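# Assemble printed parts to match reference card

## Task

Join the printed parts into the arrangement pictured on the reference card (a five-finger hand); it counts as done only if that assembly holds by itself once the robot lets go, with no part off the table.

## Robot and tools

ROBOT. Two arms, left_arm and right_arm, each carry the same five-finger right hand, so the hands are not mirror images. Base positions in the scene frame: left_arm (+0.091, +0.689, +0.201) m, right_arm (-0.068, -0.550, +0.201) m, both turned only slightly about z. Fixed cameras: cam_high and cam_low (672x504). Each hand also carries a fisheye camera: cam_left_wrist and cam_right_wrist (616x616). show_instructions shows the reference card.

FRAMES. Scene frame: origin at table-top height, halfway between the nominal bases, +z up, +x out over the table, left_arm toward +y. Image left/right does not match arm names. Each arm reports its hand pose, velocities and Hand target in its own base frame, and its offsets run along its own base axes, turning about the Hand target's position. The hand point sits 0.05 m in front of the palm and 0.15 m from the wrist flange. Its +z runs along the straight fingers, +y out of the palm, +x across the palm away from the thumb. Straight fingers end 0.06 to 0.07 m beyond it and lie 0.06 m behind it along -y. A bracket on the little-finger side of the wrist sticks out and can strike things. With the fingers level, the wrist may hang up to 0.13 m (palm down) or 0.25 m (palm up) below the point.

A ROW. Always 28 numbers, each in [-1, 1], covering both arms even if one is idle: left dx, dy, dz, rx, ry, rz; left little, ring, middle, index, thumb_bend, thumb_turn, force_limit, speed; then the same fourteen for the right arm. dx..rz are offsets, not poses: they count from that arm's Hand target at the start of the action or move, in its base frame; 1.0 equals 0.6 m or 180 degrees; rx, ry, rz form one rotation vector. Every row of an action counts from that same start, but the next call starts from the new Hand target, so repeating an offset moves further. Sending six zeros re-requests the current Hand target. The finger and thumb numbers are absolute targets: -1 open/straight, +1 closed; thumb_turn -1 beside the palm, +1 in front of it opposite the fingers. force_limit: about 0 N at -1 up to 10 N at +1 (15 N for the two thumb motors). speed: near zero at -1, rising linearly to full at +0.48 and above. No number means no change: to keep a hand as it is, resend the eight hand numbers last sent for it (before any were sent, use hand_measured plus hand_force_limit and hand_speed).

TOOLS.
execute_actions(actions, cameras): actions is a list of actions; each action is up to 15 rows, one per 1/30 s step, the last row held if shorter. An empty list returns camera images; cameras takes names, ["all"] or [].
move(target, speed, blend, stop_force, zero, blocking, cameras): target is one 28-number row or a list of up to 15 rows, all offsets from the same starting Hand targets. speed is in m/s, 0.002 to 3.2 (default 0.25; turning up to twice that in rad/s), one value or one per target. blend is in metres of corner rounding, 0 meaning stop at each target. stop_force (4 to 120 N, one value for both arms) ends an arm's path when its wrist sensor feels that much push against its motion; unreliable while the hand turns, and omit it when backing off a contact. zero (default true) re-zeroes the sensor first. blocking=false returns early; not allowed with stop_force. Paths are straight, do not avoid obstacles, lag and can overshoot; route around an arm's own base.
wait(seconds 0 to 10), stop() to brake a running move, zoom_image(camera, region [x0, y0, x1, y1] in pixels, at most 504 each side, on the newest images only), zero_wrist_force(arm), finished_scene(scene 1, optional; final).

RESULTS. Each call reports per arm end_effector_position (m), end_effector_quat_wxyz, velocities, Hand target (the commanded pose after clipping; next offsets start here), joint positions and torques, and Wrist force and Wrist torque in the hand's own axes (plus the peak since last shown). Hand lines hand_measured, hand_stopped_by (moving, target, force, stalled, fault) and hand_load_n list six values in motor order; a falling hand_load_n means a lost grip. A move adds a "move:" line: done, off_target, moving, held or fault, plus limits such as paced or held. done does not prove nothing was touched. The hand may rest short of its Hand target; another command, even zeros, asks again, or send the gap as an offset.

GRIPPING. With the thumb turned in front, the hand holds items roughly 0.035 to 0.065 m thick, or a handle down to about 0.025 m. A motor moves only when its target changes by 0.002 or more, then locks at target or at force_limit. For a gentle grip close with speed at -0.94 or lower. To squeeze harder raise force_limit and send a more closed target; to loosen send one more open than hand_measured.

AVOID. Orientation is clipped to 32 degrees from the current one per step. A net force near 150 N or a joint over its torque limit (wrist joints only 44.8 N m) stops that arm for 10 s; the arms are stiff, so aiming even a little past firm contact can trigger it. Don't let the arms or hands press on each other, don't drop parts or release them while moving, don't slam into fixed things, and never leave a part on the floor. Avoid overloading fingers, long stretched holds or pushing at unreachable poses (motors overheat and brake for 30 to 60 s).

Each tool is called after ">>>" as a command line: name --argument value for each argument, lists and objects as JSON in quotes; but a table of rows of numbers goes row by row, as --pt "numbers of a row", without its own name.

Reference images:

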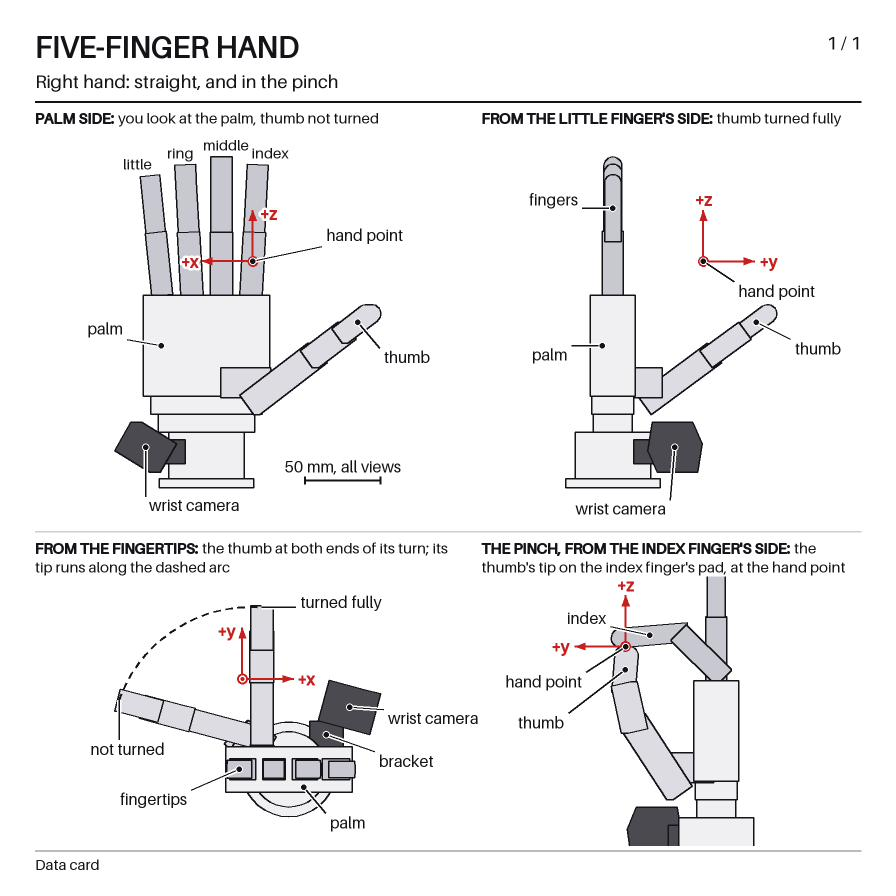

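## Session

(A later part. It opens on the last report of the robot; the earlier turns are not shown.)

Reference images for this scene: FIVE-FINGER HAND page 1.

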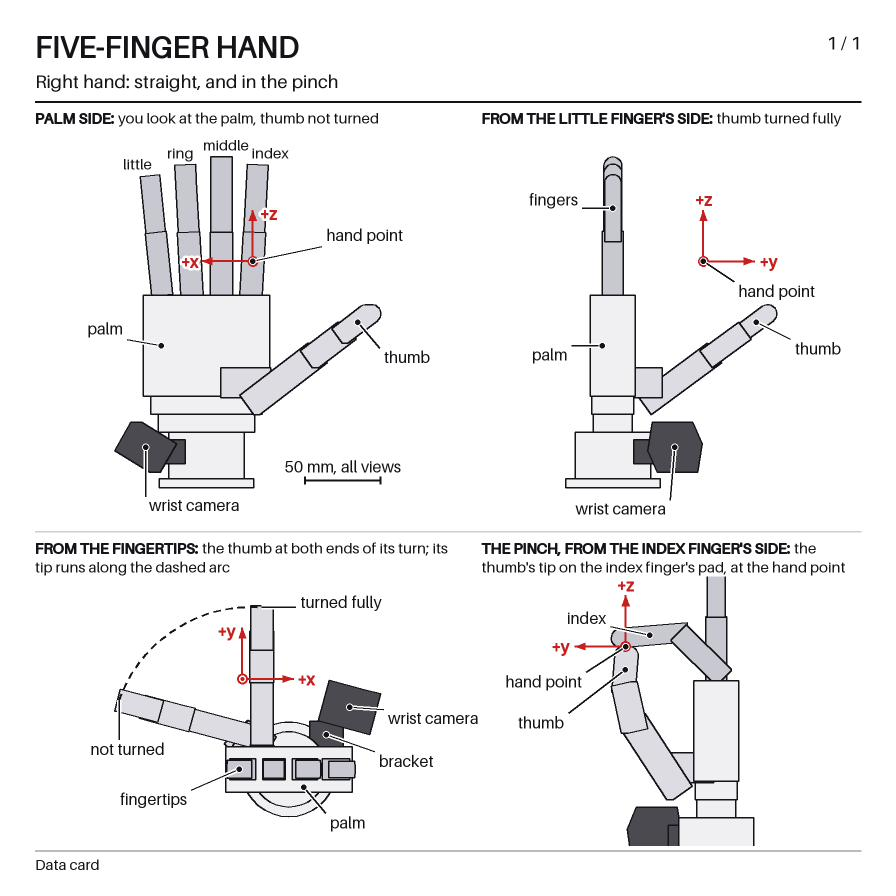

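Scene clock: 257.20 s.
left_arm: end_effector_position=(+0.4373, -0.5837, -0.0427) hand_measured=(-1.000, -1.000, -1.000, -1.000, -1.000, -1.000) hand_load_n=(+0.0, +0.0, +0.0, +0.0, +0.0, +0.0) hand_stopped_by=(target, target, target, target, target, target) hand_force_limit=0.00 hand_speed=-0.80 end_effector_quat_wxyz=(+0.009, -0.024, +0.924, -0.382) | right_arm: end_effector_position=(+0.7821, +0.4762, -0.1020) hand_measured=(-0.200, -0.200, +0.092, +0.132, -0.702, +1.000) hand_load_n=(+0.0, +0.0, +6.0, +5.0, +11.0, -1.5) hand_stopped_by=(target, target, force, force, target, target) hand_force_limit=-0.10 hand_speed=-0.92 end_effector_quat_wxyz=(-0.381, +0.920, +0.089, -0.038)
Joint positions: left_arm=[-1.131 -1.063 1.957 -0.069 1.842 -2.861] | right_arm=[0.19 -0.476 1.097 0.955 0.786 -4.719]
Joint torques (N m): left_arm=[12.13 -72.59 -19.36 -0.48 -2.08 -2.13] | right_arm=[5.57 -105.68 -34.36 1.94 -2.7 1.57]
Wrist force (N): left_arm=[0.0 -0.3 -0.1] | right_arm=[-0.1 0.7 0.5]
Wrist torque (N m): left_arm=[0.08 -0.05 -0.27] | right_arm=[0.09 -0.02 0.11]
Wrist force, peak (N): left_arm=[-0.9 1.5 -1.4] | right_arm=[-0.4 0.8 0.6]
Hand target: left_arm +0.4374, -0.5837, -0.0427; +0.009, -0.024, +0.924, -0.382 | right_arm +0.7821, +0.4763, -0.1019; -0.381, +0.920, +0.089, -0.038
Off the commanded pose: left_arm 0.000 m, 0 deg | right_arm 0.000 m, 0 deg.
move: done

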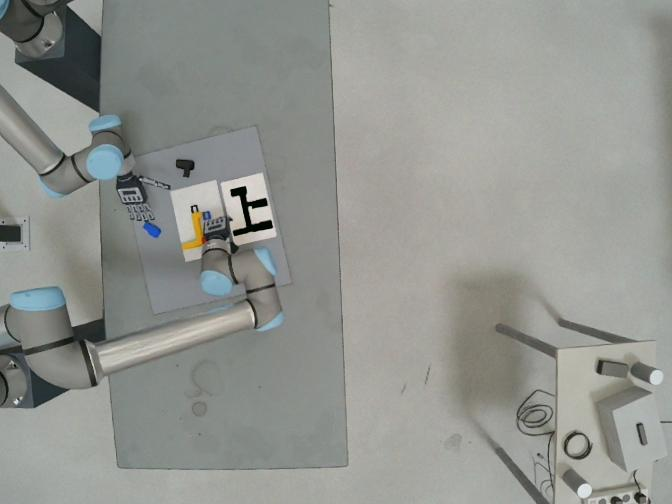

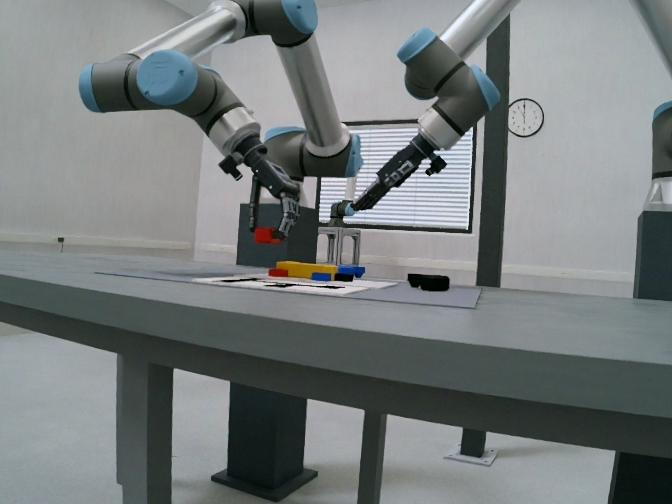

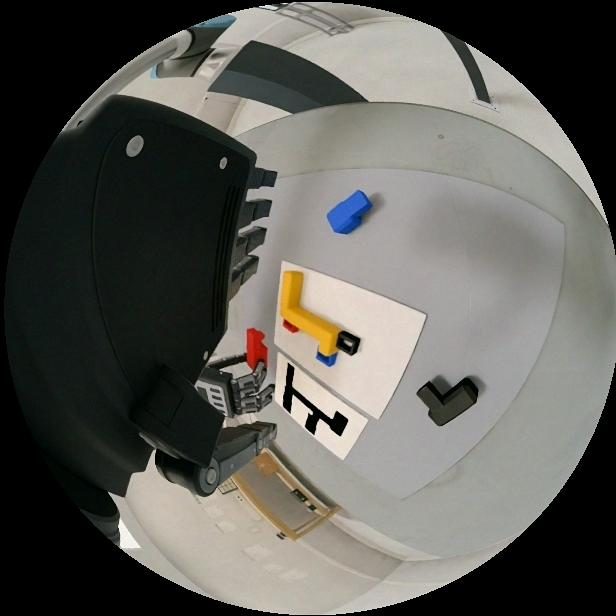

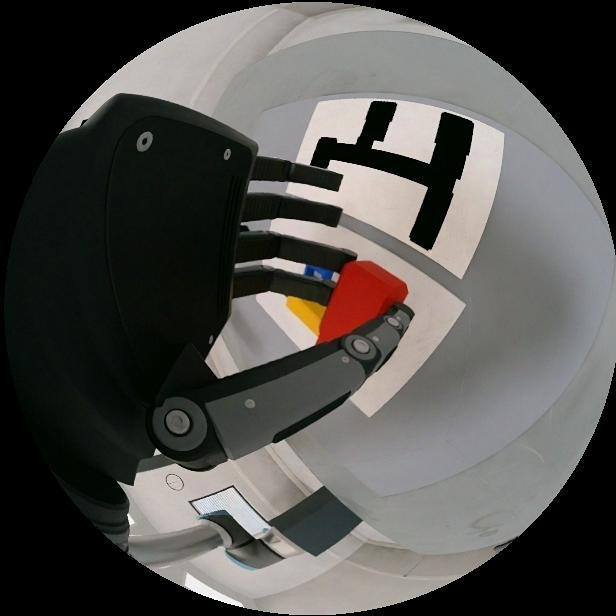

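>>> move --target '[0,0,0,0,0,0,-1,-1,-1,-1,-1,-1,0,-0.8,-0.036,0.029,-0.03,0,0,0,-0.2,-0.2,0.45,0.45,-0.7,1,-0.1,-0.92]' --cameras '["cam_low","cam_left_wrist","cam_right_wrist"]' --speed 0.1

>>> zoom_image --camera "cam_left_wrist" --region '[240, 260, 360, 380]'

>>> zoom_image --camera "cam_low" --region '[230, 180, 350, 300]'

>>> zoom_image --camera "cam_right_wrist" --region '[250, 200, 450, 400]'

Scene clock: 287.97 s.
left_arm: end_effector_position=(+0.4374, -0.5837, -0.0427) hand_measured=(-1.000, -1.000, -1.000, -1.000, -1.000, -1.000) hand_load_n=(+0.0, +0.0, +0.0, +0.0, +0.0, +0.0) hand_stopped_by=(target, target, target, target, target, target) hand_force_limit=0.00 hand_speed=-0.80 end_effector_quat_wxyz=(+0.009, -0.024, +0.924, -0.382) | right_arm: end_effector_position=(+0.7604, +0.4939, -0.1199) hand_measured=(-0.200, -0.200, +0.092, +0.132, -0.702, +1.000) hand_load_n=(+0.0, +0.0, +5.5, +5.0, +11.0, -1.5) hand_stopped_by=(target, target, force, force, target, target) hand_force_limit=-0.10 hand_speed=-0.92 end_effector_quat_wxyz=(-0.381, +0.920, +0.089, -0.038) end_effector_velocity=(+0.001, +0.000, +0.001) end_effector_angular_velocity=(+0.000, -0.001, +0.003)
Joint positions: left_arm=[-1.131 -1.063 1.957 -0.069 1.842 -2.861] | right_arm=[0.214 -0.479 1.137 0.894 0.786 -4.684]
Joint velocities: left_arm=[within noise] | right_arm=[0 0 -0.002 0.005 0 -0.005]
Joint torques (N m): left_arm=[10.69 -85.7 -17.29 -1.14 -2.02 -2.07] | right_arm=[-18.08 -115.18 -35.32 8.29 1.04 -2.86]
Wrist force (N): left_arm=[0.0 -0.3 0.2] | right_arm=[-0.5 0.4 0.7]
Wrist torque (N m): left_arm=[0.06 -0.06 -0.28] | right_arm=[0.03 0.04 -0.19]
Wrist force, peak (N): left_arm=[0.4 -0.4 0.4] | right_arm=[-1.1 0.6 1.3]
Hand target: left_arm +0.4374, -0.5837, -0.0427; +0.009, -0.024, +0.924, -0.382 | right_arm +0.7605, +0.4937, -0.1199; -0.381, +0.920, +0.089, -0.038
Off the commanded pose: left_arm 0.000 m, 0 deg | right_arm 0.000 m, 0 deg.
move: done
Images, in order (width x height): cam_low 672x504, cam_left_wrist 616x616, cam_right_wrist 616x616.

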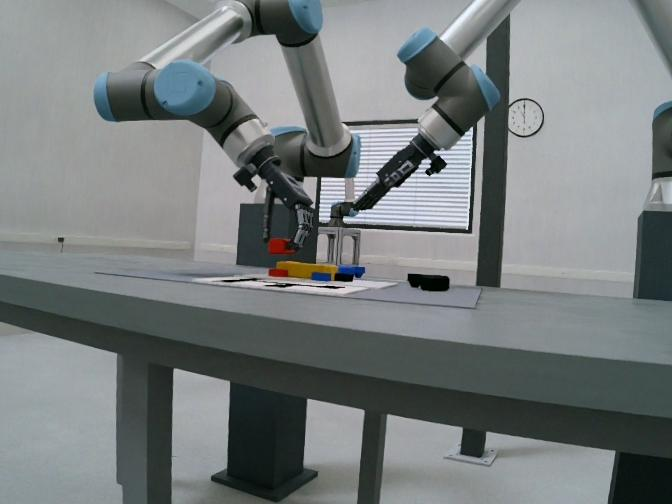

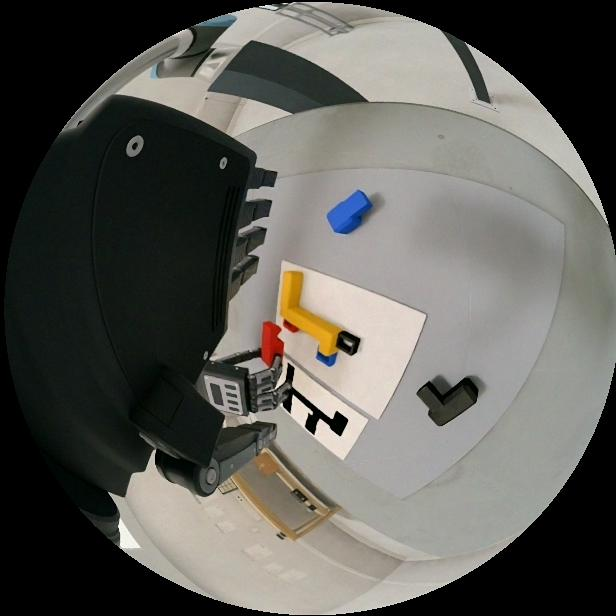

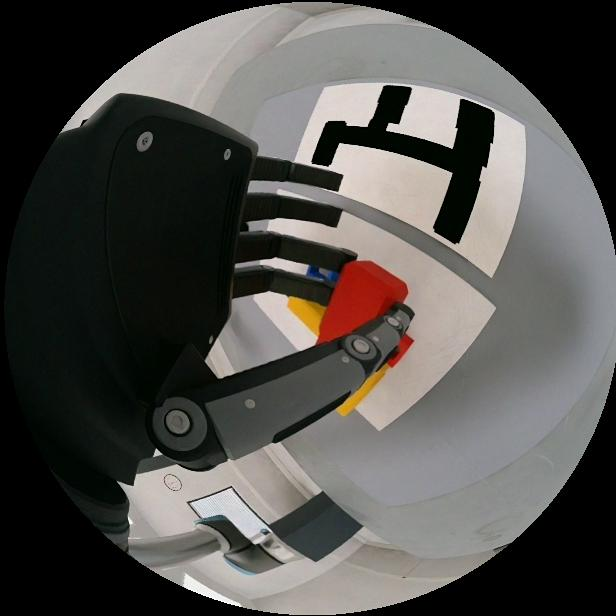

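Scaled by 4.200 from the camera's 616x616 image, which has a finer 880x880 frame.

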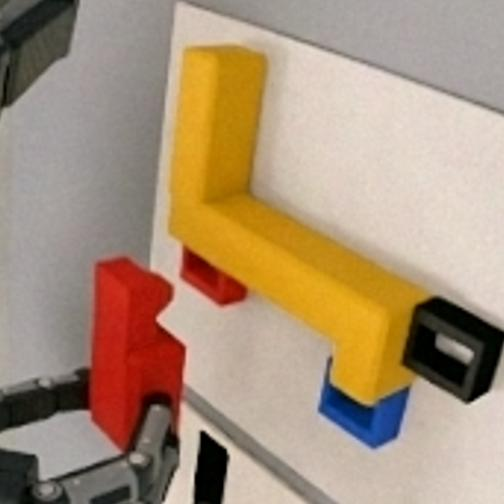

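Scaled by 4.200 from the camera's 672x504 image, which has a finer 960x720 frame.

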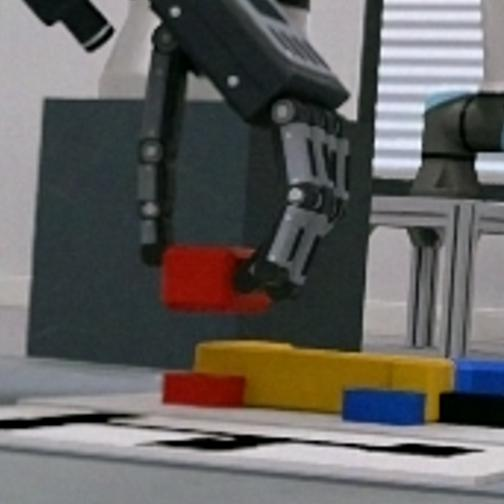

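Scaled by 2.520 from the camera's 616x616 image, which has a finer 880x880 frame.

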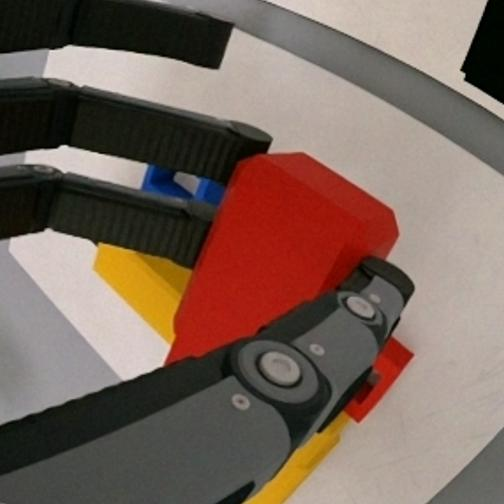

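>>> move --target '[0,0,0,0,0,0,-1,-1,-1,-1,-1,-1,0,-0.8,0.003,-0.004,-0.03,0,0,0,-0.2,-0.2,0.45,0.45,-0.7,1,-0.1,-0.92]' --cameras '["cam_low","cam_left_wrist"]' --speed 0.06 --stop_force 6

>>> zoom_image --camera "cam_left_wrist" --region '[250, 290, 320, 360]'

>>> zoom_image --camera "cam_low" --region '[230, 180, 350, 300]'

Scene clock: 301.73 s.
left_arm: end_effector_position=(+0.4374, -0.5837, -0.0427) hand_measured=(-1.000, -1.000, -1.000, -1.000, -1.000, -1.000) hand_load_n=(+0.0, -0.5, +0.0, -0.5, +0.0, +0.0) hand_stopped_by=(target, target, target, target, target, target) hand_force_limit=0.00 hand_speed=-0.80 end_effector_quat_wxyz=(+0.009, -0.024, +0.924, -0.382) | right_arm: end_effector_position=(+0.7623, +0.4913, -0.1379) hand_measured=(-0.200, -0.200, +0.092, +0.132, -0.702, +1.000) hand_load_n=(+0.0, +0.0, +5.5, +5.0, +11.0, -2.0) hand_stopped_by=(target, target, force, force, target, target) hand_force_limit=-0.10 hand_speed=-0.92 end_effector_quat_wxyz=(-0.381, +0.920, +0.089, -0.038)
Joint positions: left_arm=[-1.131 -1.063 1.957 -0.069 1.842 -2.861] | right_arm=[0.211 -0.458 1.131 0.882 0.786 -4.689]
Joint torques (N m): left_arm=[10.48 -91 -17.44 -1.13 -1.91 -2.14] | right_arm=[9.11 -118.66 -21.62 7.96 -2.97 2.32]
Wrist force (N): left_arm=[0.2 -0.2 0.1] | right_arm=[-0.2 0.6 0.4]
Wrist torque (N m): left_arm=[0.08 -0.09 -0.26] | right_arm=[0.08 0.02 -0.17]
Wrist force, peak (N): left_arm=[0.2 -0.5 0.4] | right_arm=[-0.4 1.1 0.9]
Hand target: left_arm +0.4374, -0.5837, -0.0427; +0.009, -0.024, +0.924, -0.382 | right_arm +0.7623, +0.4913, -0.1379; -0.381, +0.920, +0.089, -0.038
Off the commanded pose: left_arm 0.000 m, 0 deg | right_arm 0.000 m, 0 deg.
move: done
Images, in order (width x height): cam_low 672x504, cam_left_wrist 616x616.

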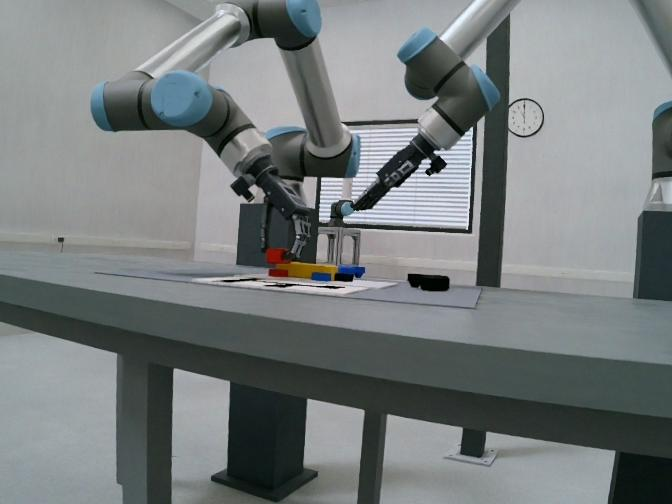

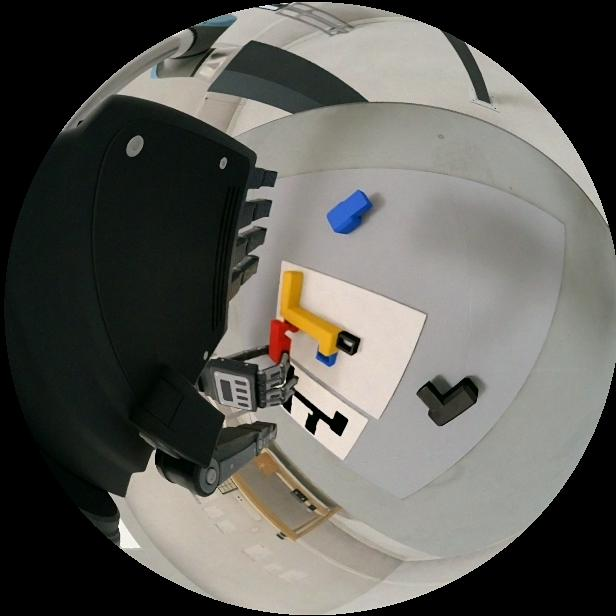

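Scaled by 7.200 from the camera's 616x616 image, which has a finer 880x880 frame.

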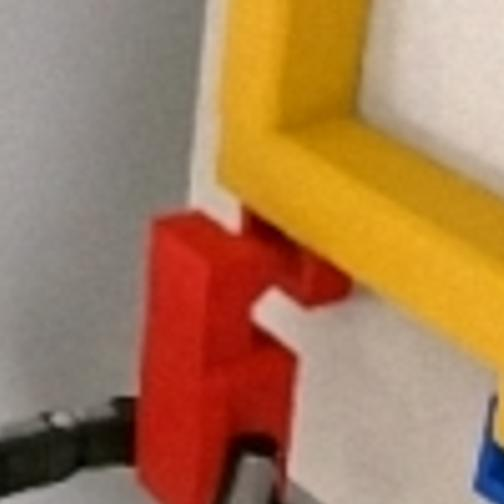

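Scaled by 4.200 from the camera's 672x504 image, which has a finer 960x720 frame.

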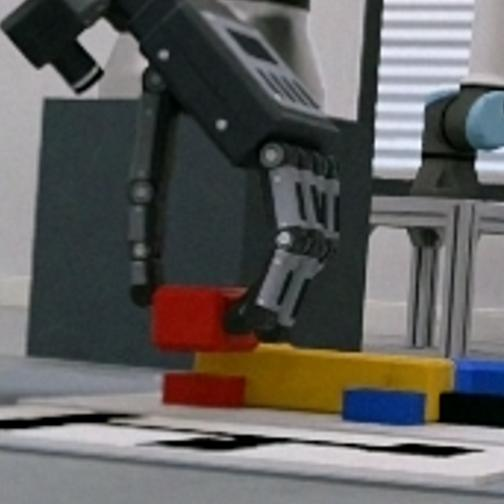

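>>> move --target '[0,0,0,0,0,0,-1,-1,-1,-1,-1,-1,0,-0.8,0.003,-0.003,-0.018,0,0,0,-0.2,-0.2,0.45,0.45,-0.7,1,-0.1,-0.92]' --cameras '["cam_low","cam_left_wrist","cam_right_wrist"]' --speed 0.04 --stop_force 5

>>> zoom_image --camera "cam_left_wrist" --region '[250, 290, 320, 360]'

>>> zoom_image --camera "cam_low" --region '[250, 230, 320, 300]'

>>> zoom_image --camera "cam_right_wrist" --region '[280, 220, 440, 380]'

Scene clock: 316.47 s.
left_arm: end_effector_position=(+0.4374, -0.5837, -0.0427) hand_measured=(-1.000, -1.000, -1.000, -1.000, -1.000, -1.000) hand_load_n=(+0.0, +0.0, +0.0, +0.0, +0.0, +0.0) hand_stopped_by=(target, target, target, target, target, target) hand_force_limit=0.00 hand_speed=-0.80 end_effector_quat_wxyz=(+0.009, -0.024, +0.924, -0.382) | right_arm: end_effector_position=(+0.7641, +0.4895, -0.1487) hand_measured=(-0.200, -0.200, +0.092, +0.132, -0.702, +1.000) hand_load_n=(+0.0, +0.0, +5.5, +5.0, +11.0, -2.0) hand_stopped_by=(target, target, force, force, target, target) hand_force_limit=-0.10 hand_speed=-0.92 end_effector_quat_wxyz=(-0.381, +0.920, +0.089, -0.038)
Joint positions: left_arm=[-1.131 -1.063 1.957 -0.069 1.842 -2.861] | right_arm=[0.208 -0.444 1.124 0.877 0.786 -4.692]
Joint torques (N m): left_arm=[11.27 -90.12 -17.55 -0.93 -2.2 -2.26] | right_arm=[-0.62 -118.55 -21.56 6.53 -3.11 2.07]
Wrist force (N): left_arm=[0.1 -0.2 0.1] | right_arm=[-0.2 0.4 0.8]
Wrist torque (N m): left_arm=[0.08 -0.07 -0.27] | right_arm=[0.03 0.01 0.09]
Wrist force, peak (N): left_arm=[0.3 -0.5 0.3] | right_arm=[-0.6 0.9 0.8]
Hand target: left_arm +0.4374, -0.5837, -0.0427; +0.009, -0.024, +0.924, -0.382 | right_arm +0.7641, +0.4895, -0.1487; -0.381, +0.920, +0.089, -0.038
Off the commanded pose: left_arm 0.000 m, 0 deg | right_arm 0.000 m, 0 deg.
move: done
Images, in order (width x height): cam_low 672x504, cam_left_wrist 616x616, cam_right_wrist 616x616.

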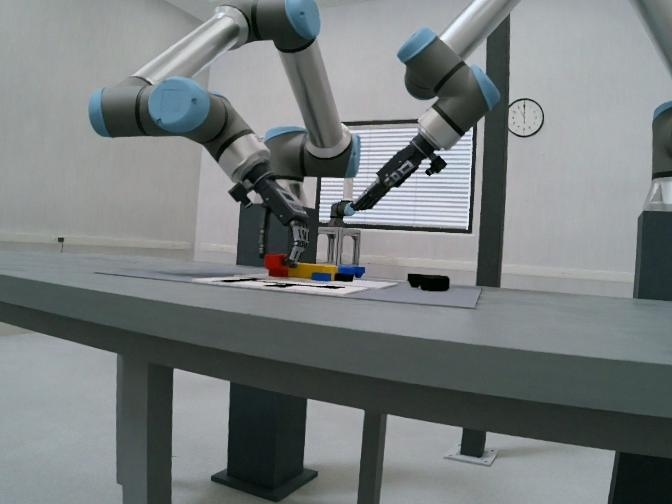

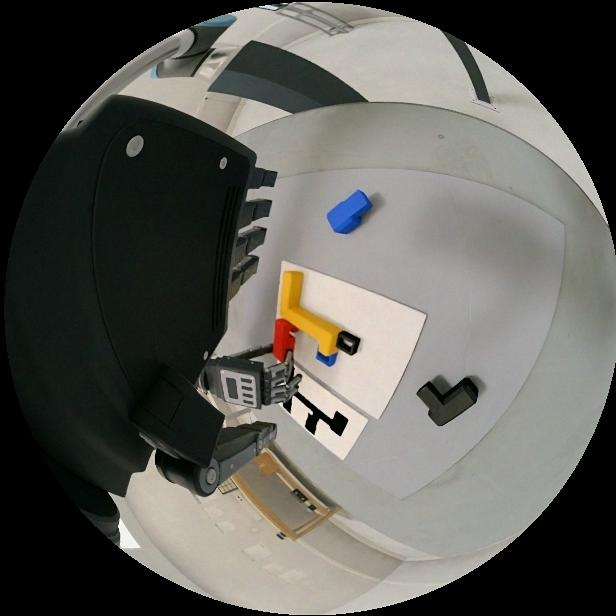

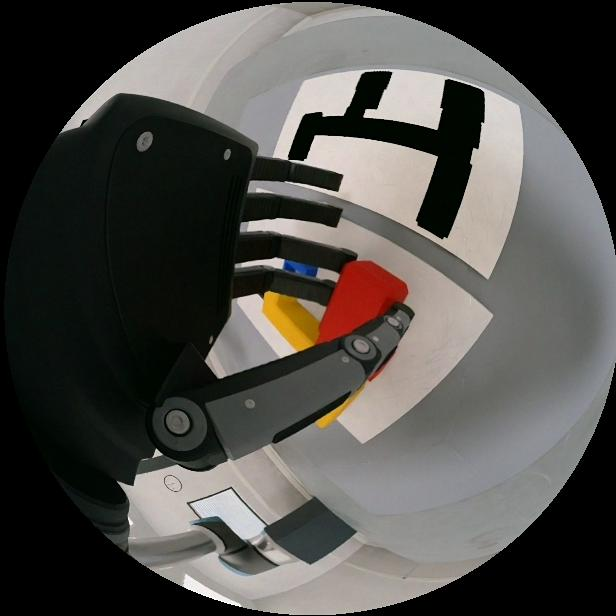

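Scaled by 7.200 from the camera's 616x616 image, which has a finer 880x880 frame.

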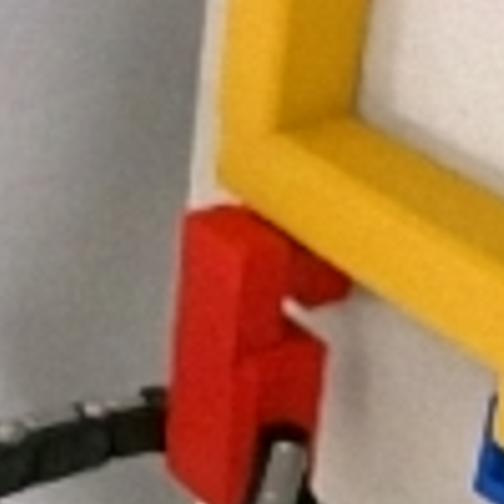

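Scaled by 7.200 from the camera's 672x504 image, which has a finer 960x720 frame.

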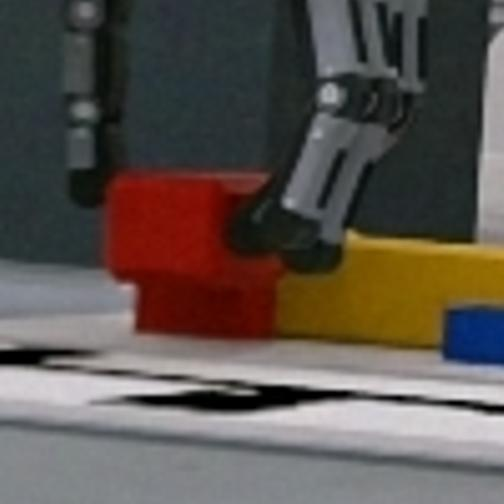

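Scaled by 3.150 from the camera's 616x616 image, which has a finer 880x880 frame.

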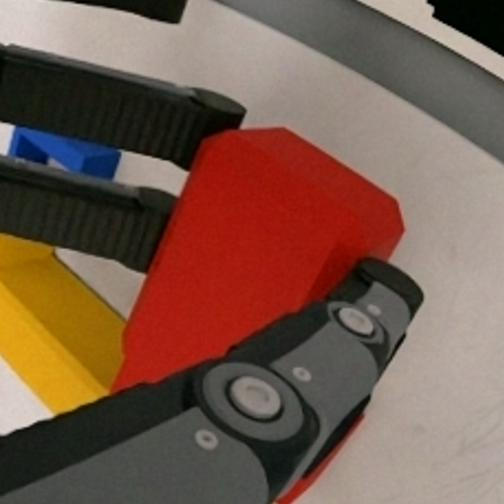

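>>> zoom_image --camera "cam_left_wrist" --region '[265, 255, 345, 375]'

>>> zoom_image --camera "cam_left_wrist" --region '[265, 310, 305, 370]'

Scaled by 4.200 from the camera's 616x616 image, which has a finer 880x880 frame.

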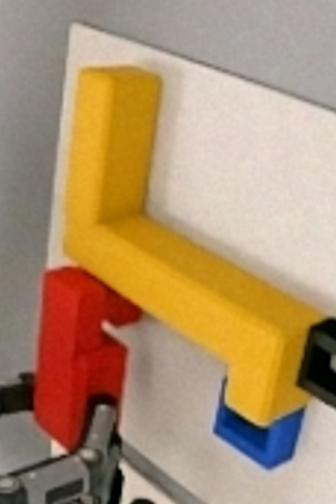

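Scaled by 8.400 from the camera's 616x616 image, which has a finer 880x880 frame.

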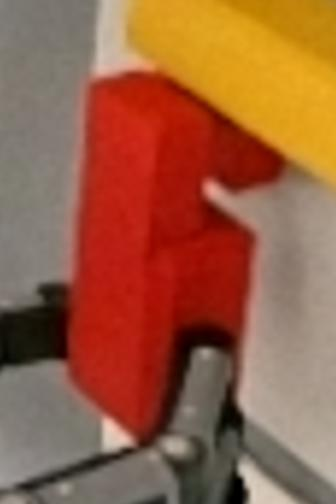

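>>> move --target '[0,0,0,0,0,0,-1,-1,-1,-1,-1,-1,0,-0.8,-0.003,0,-0.03,0,0,0,-0.2,-0.2,0.45,0.45,-0.7,1,-0.1,-0.92]' --cameras '["cam_low","cam_left_wrist","cam_right_wrist"]' --speed 0.02 --stop_force 4

>>> zoom_image --camera "cam_left_wrist" --region '[265, 305, 315, 365]'

>>> zoom_image --camera "cam_low" --region '[250, 230, 320, 300]'

>>> zoom_image --camera "cam_right_wrist" --region '[280, 220, 440, 380]'

Scene clock: 367.40 s.
left_arm: end_effector_position=(+0.4374, -0.5837, -0.0427) hand_measured=(-1.000, -1.000, -1.000, -1.000, -1.000, -1.000) hand_load_n=(+0.0, +0.0, +0.0, +0.0, +0.0, +0.0) hand_stopped_by=(target, target, target, target, target, target) hand_force_limit=0.00 hand_speed=-0.80 end_effector_quat_wxyz=(+0.009, -0.024, +0.924, -0.382) | right_arm: end_effector_position=(+0.7627, +0.4896, -0.1626) hand_measured=(-0.200, -0.200, +0.092, +0.132, -0.702, +1.000) hand_load_n=(+0.0, +0.0, +4.5, +3.0, +8.0, -0.5) hand_stopped_by=(target, target, force, force, target, target) hand_force_limit=-0.10 hand_speed=-0.92 end_effector_quat_wxyz=(-0.381, +0.920, +0.089, -0.038)
Joint positions: left_arm=[-1.131 -1.063 1.957 -0.069 1.842 -2.861] | right_arm=[0.209 -0.43 1.124 0.863 0.786 -4.691]
Joint torques (N m): left_arm=[8.66 -88.85 -17.02 -1.06 -2.35 -2.19] | right_arm=[7.18 -120.15 -20.85 8.31 -1.65 -0.41]
Wrist force (N): left_arm=[0.3 0.1 0.1] | right_arm=[-0.2 0.7 0.7]
Wrist torque (N m): left_arm=[0.13 -0.10 -0.25] | right_arm=[0.09 0.02 0.10]
Wrist force, peak (N): left_arm=[0.2 -0.3 0.6] | right_arm=[4.9 -2.7 -0.1]
Hand target: left_arm +0.4374, -0.5837, -0.0427; +0.009, -0.024, +0.924, -0.382 | right_arm +0.7627, +0.4895, -0.1626; -0.381, +0.920, +0.089, -0.038 (not the last commanded pose)
Off the commanded pose: left_arm 0.000 m, 0 deg | right_arm 0.004 m, 0 deg.
move: contact (right_arm)
Images, in order (width x height): cam_low 672x504, cam_left_wrist 616x616, cam_right_wrist 616x616.

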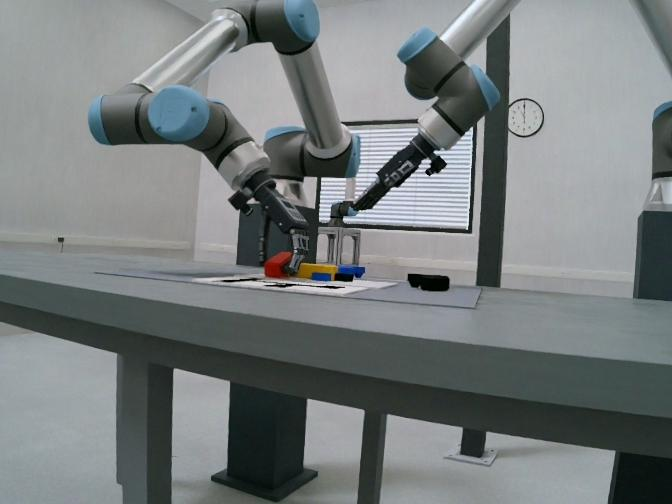

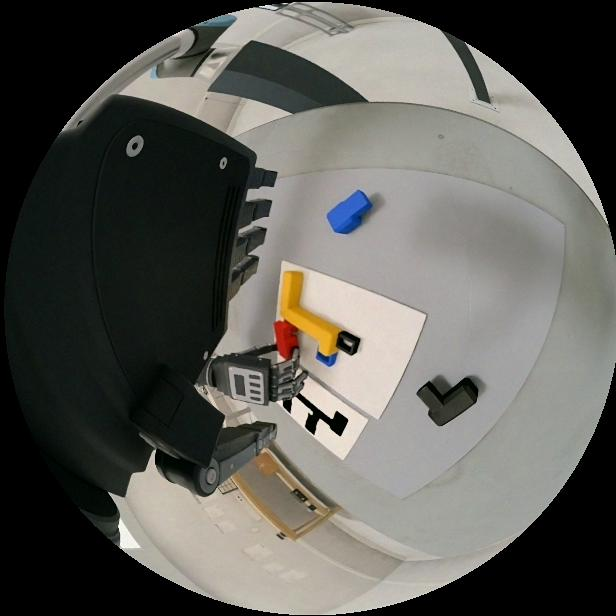

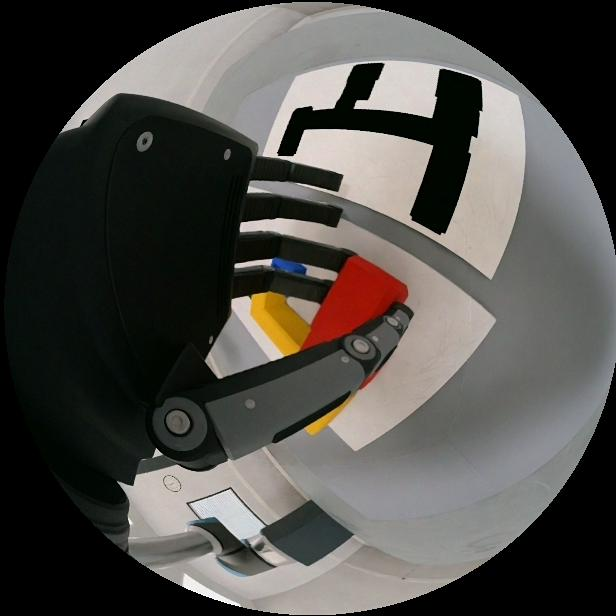

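Scaled by 8.400 from the camera's 616x616 image, which has a finer 880x880 frame.

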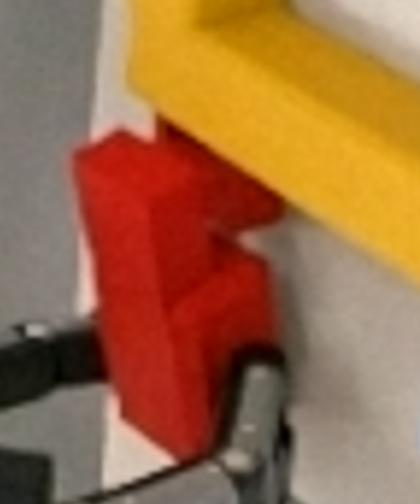

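Scaled by 7.200 from the camera's 672x504 image, which has a finer 960x720 frame.

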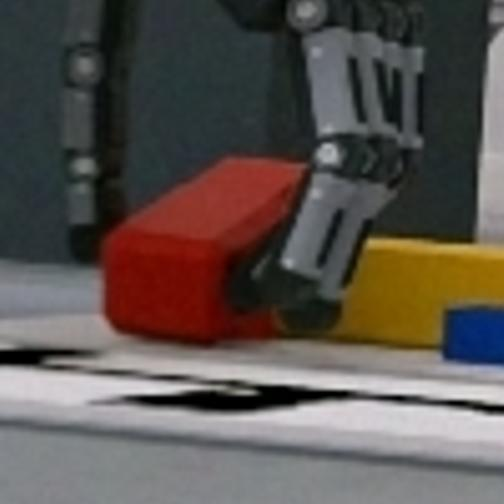

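Scaled by 3.150 from the camera's 616x616 image, which has a finer 880x880 frame.

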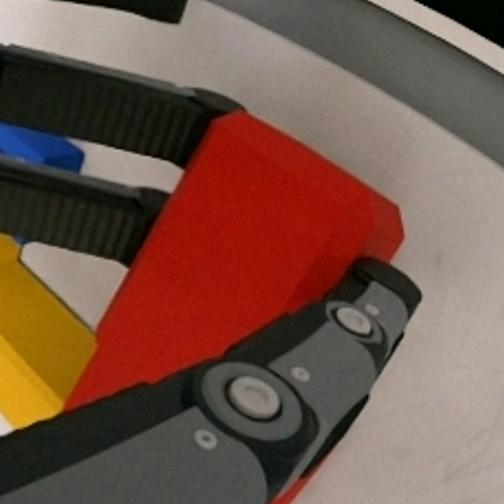

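>>> move --pt "0 0 0 0 0 0 -1 -1 -1 -1 -1 -1 0 -0.8 0.0 0 0.08 0 0 0 -0.2 -0.2 0.45 0.45 -0.7 1 -0.1 -0.92" --pt "0 0 0 0 0 0 -1 -1 -1 -1 -1 -1 0 -0.8 -0.02 -0.23 0.08 0 0 0 -0.2 -0.2 0.45 0.45 -0.7 1 -0.1 -0.92" --cameras '[]' --speed 0.12

>>> move --target '[0,0,0,0,0,0,-1,-1,-1,-1,-1,-1,0,-0.8,0.0,0,-0.095,0,0,0,-0.2,-0.2,0.45,0.45,-0.7,1,-0.1,-0.92]' --cameras '["cam_low","cam_high","cam_right_wrist"]' --speed 0.03 --stop_force 12

>>> zoom_image --camera "cam_low" --region '[180, 200, 280, 300]'

>>> zoom_image --camera "cam_right_wrist" --region '[280, 220, 440, 380]'

Scene clock: 387.63 s.
left_arm: end_effector_position=(+0.4374, -0.5837, -0.0427) hand_measured=(-1.000, -1.000, -1.000, -1.000, -1.000, -1.000) hand_load_n=(+0.0, +0.0, +0.0, +0.0, +0.0, +0.0) hand_stopped_by=(target, target, target, target, target, target) hand_force_limit=0.00 hand_speed=-0.80 end_effector_quat_wxyz=(+0.009, -0.024, +0.924, -0.382) | right_arm: end_effector_position=(+0.7507, +0.3515, -0.1145) hand_measured=(-0.200, -0.200, +0.092, +0.132, -0.702, +1.000) hand_load_n=(+0.0, +0.0, +5.0, +3.0, +7.5, -0.5) hand_stopped_by=(target, target, force, force, target, target) hand_force_limit=-0.10 hand_speed=-0.92 end_effector_quat_wxyz=(-0.381, +0.920, +0.089, -0.038)
Joint positions: left_arm=[-1.131 -1.063 1.957 -0.069 1.842 -2.861] | right_arm=[0.049 -0.54 1.306 0.95 0.796 -4.916]
Joint torques (N m): left_arm=[9.7 -88.51 -18.27 -1.12 -2.14 -1.9] | right_arm=[11.41 -79.2 -32.07 0.19 -2.87 2.36]
Wrist force (N): left_arm=[0.1 -0.4 0.4] | right_arm=[-0.9 0.4 0.5]
Wrist torque (N m): left_arm=[0.04 -0.08 -0.27] | right_arm=[0.02 0.09 0.08]
Wrist force, peak (N): left_arm=[0.5 -0.3 0.3] | right_arm=[-0.1 1.6 1.7]
Hand target: left_arm +0.4374, -0.5837, -0.0427; +0.009, -0.024, +0.924, -0.382 | right_arm +0.7507, +0.3515, -0.1146; -0.381, +0.920, +0.089, -0.038
Off the commanded pose: left_arm 0.000 m, 0 deg | right_arm 0.000 m, 0 deg.
move: done
No camera images: "cameras" was empty.

Scene clock: 390.70 s.
left_arm: end_effector_position=(+0.4374, -0.5837, -0.0427) hand_measured=(-1.000, -1.000, -1.000, -1.000, -1.000, -1.000) hand_load_n=(+0.0, +0.0, +0.0, +0.0, +0.0, +0.0) hand_stopped_by=(target, target, target, target, target, target) hand_force_limit=0.00 hand_speed=-0.80 end_effector_quat_wxyz=(+0.009, -0.024, +0.924, -0.382) | right_arm: end_effector_position=(+0.7507, +0.3515, -0.1716) hand_measured=(-0.200, -0.200, +0.092, +0.132, -0.702, +1.000) hand_load_n=(+0.0, +0.0, +7.0, +1.5, +8.5, +1.5) hand_stopped_by=(target, target, force, force, target, target) hand_force_limit=-0.10 hand_speed=-0.92 end_effector_quat_wxyz=(-0.381, +0.920, +0.089, -0.038)
Joint positions: left_arm=[-1.131 -1.063 1.957 -0.069 1.842 -2.861] | right_arm=[0.049 -0.471 1.287 0.899 0.796 -4.916]
Joint torques (N m): left_arm=[9.9 -88.58 -17.37 -0.87 -2.18 -1.87] | right_arm=[14.75 -114.47 -17.37 6.83 -0.22 -2.08]
Wrist force (N): left_arm=[0.0 -0.1 0.0] | right_arm=[-1.0 -0.4 -0.1]
Wrist torque (N m): left_arm=[0.11 -0.05 -0.27] | right_arm=[-0.03 0.07 0.05]
Wrist force, peak (N): left_arm=[0.6 -0.4 0.2] | right_arm=[-2.7 -3.9 -4.8]
Hand target: left_arm +0.4374, -0.5837, -0.0427; +0.009, -0.024, +0.924, -0.382 | right_arm +0.7507, +0.3515, -0.1716; -0.381, +0.920, +0.089, -0.038
Off the commanded pose: left_arm 0.000 m, 0 deg | right_arm 0.000 m, 0 deg.
move: done
Images, in order (width x height): cam_high 672x504, cam_low 672x504, cam_right_wrist 616x616.

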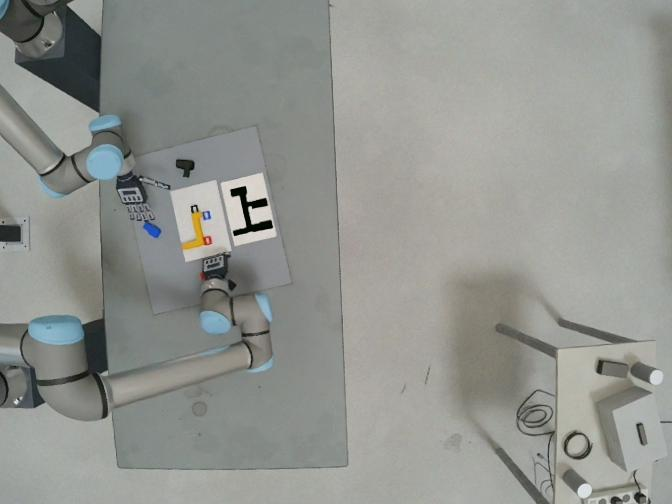

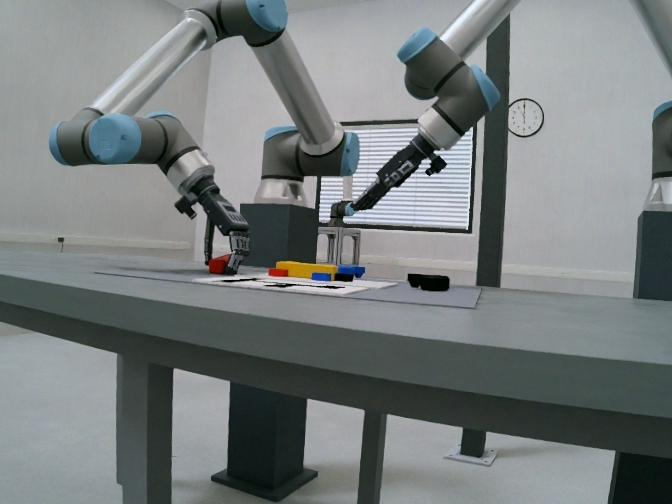

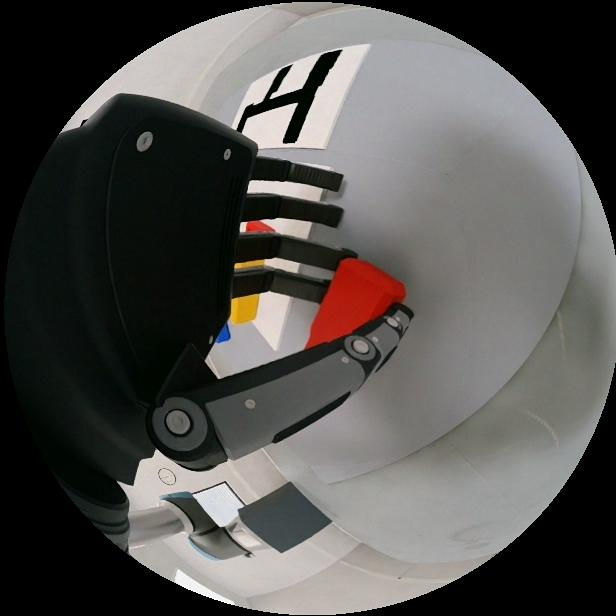

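Scaled by 5.040 from the camera's 672x504 image, which has a finer 960x720 frame.

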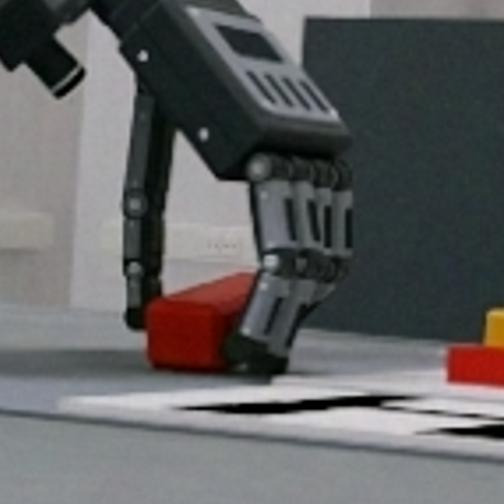

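Scaled by 3.150 from the camera's 616x616 image, which has a finer 880x880 frame.

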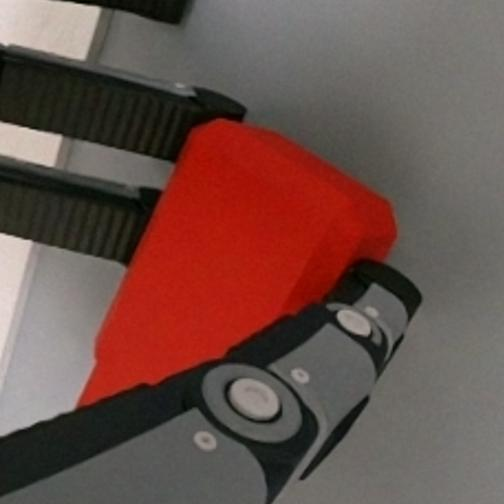

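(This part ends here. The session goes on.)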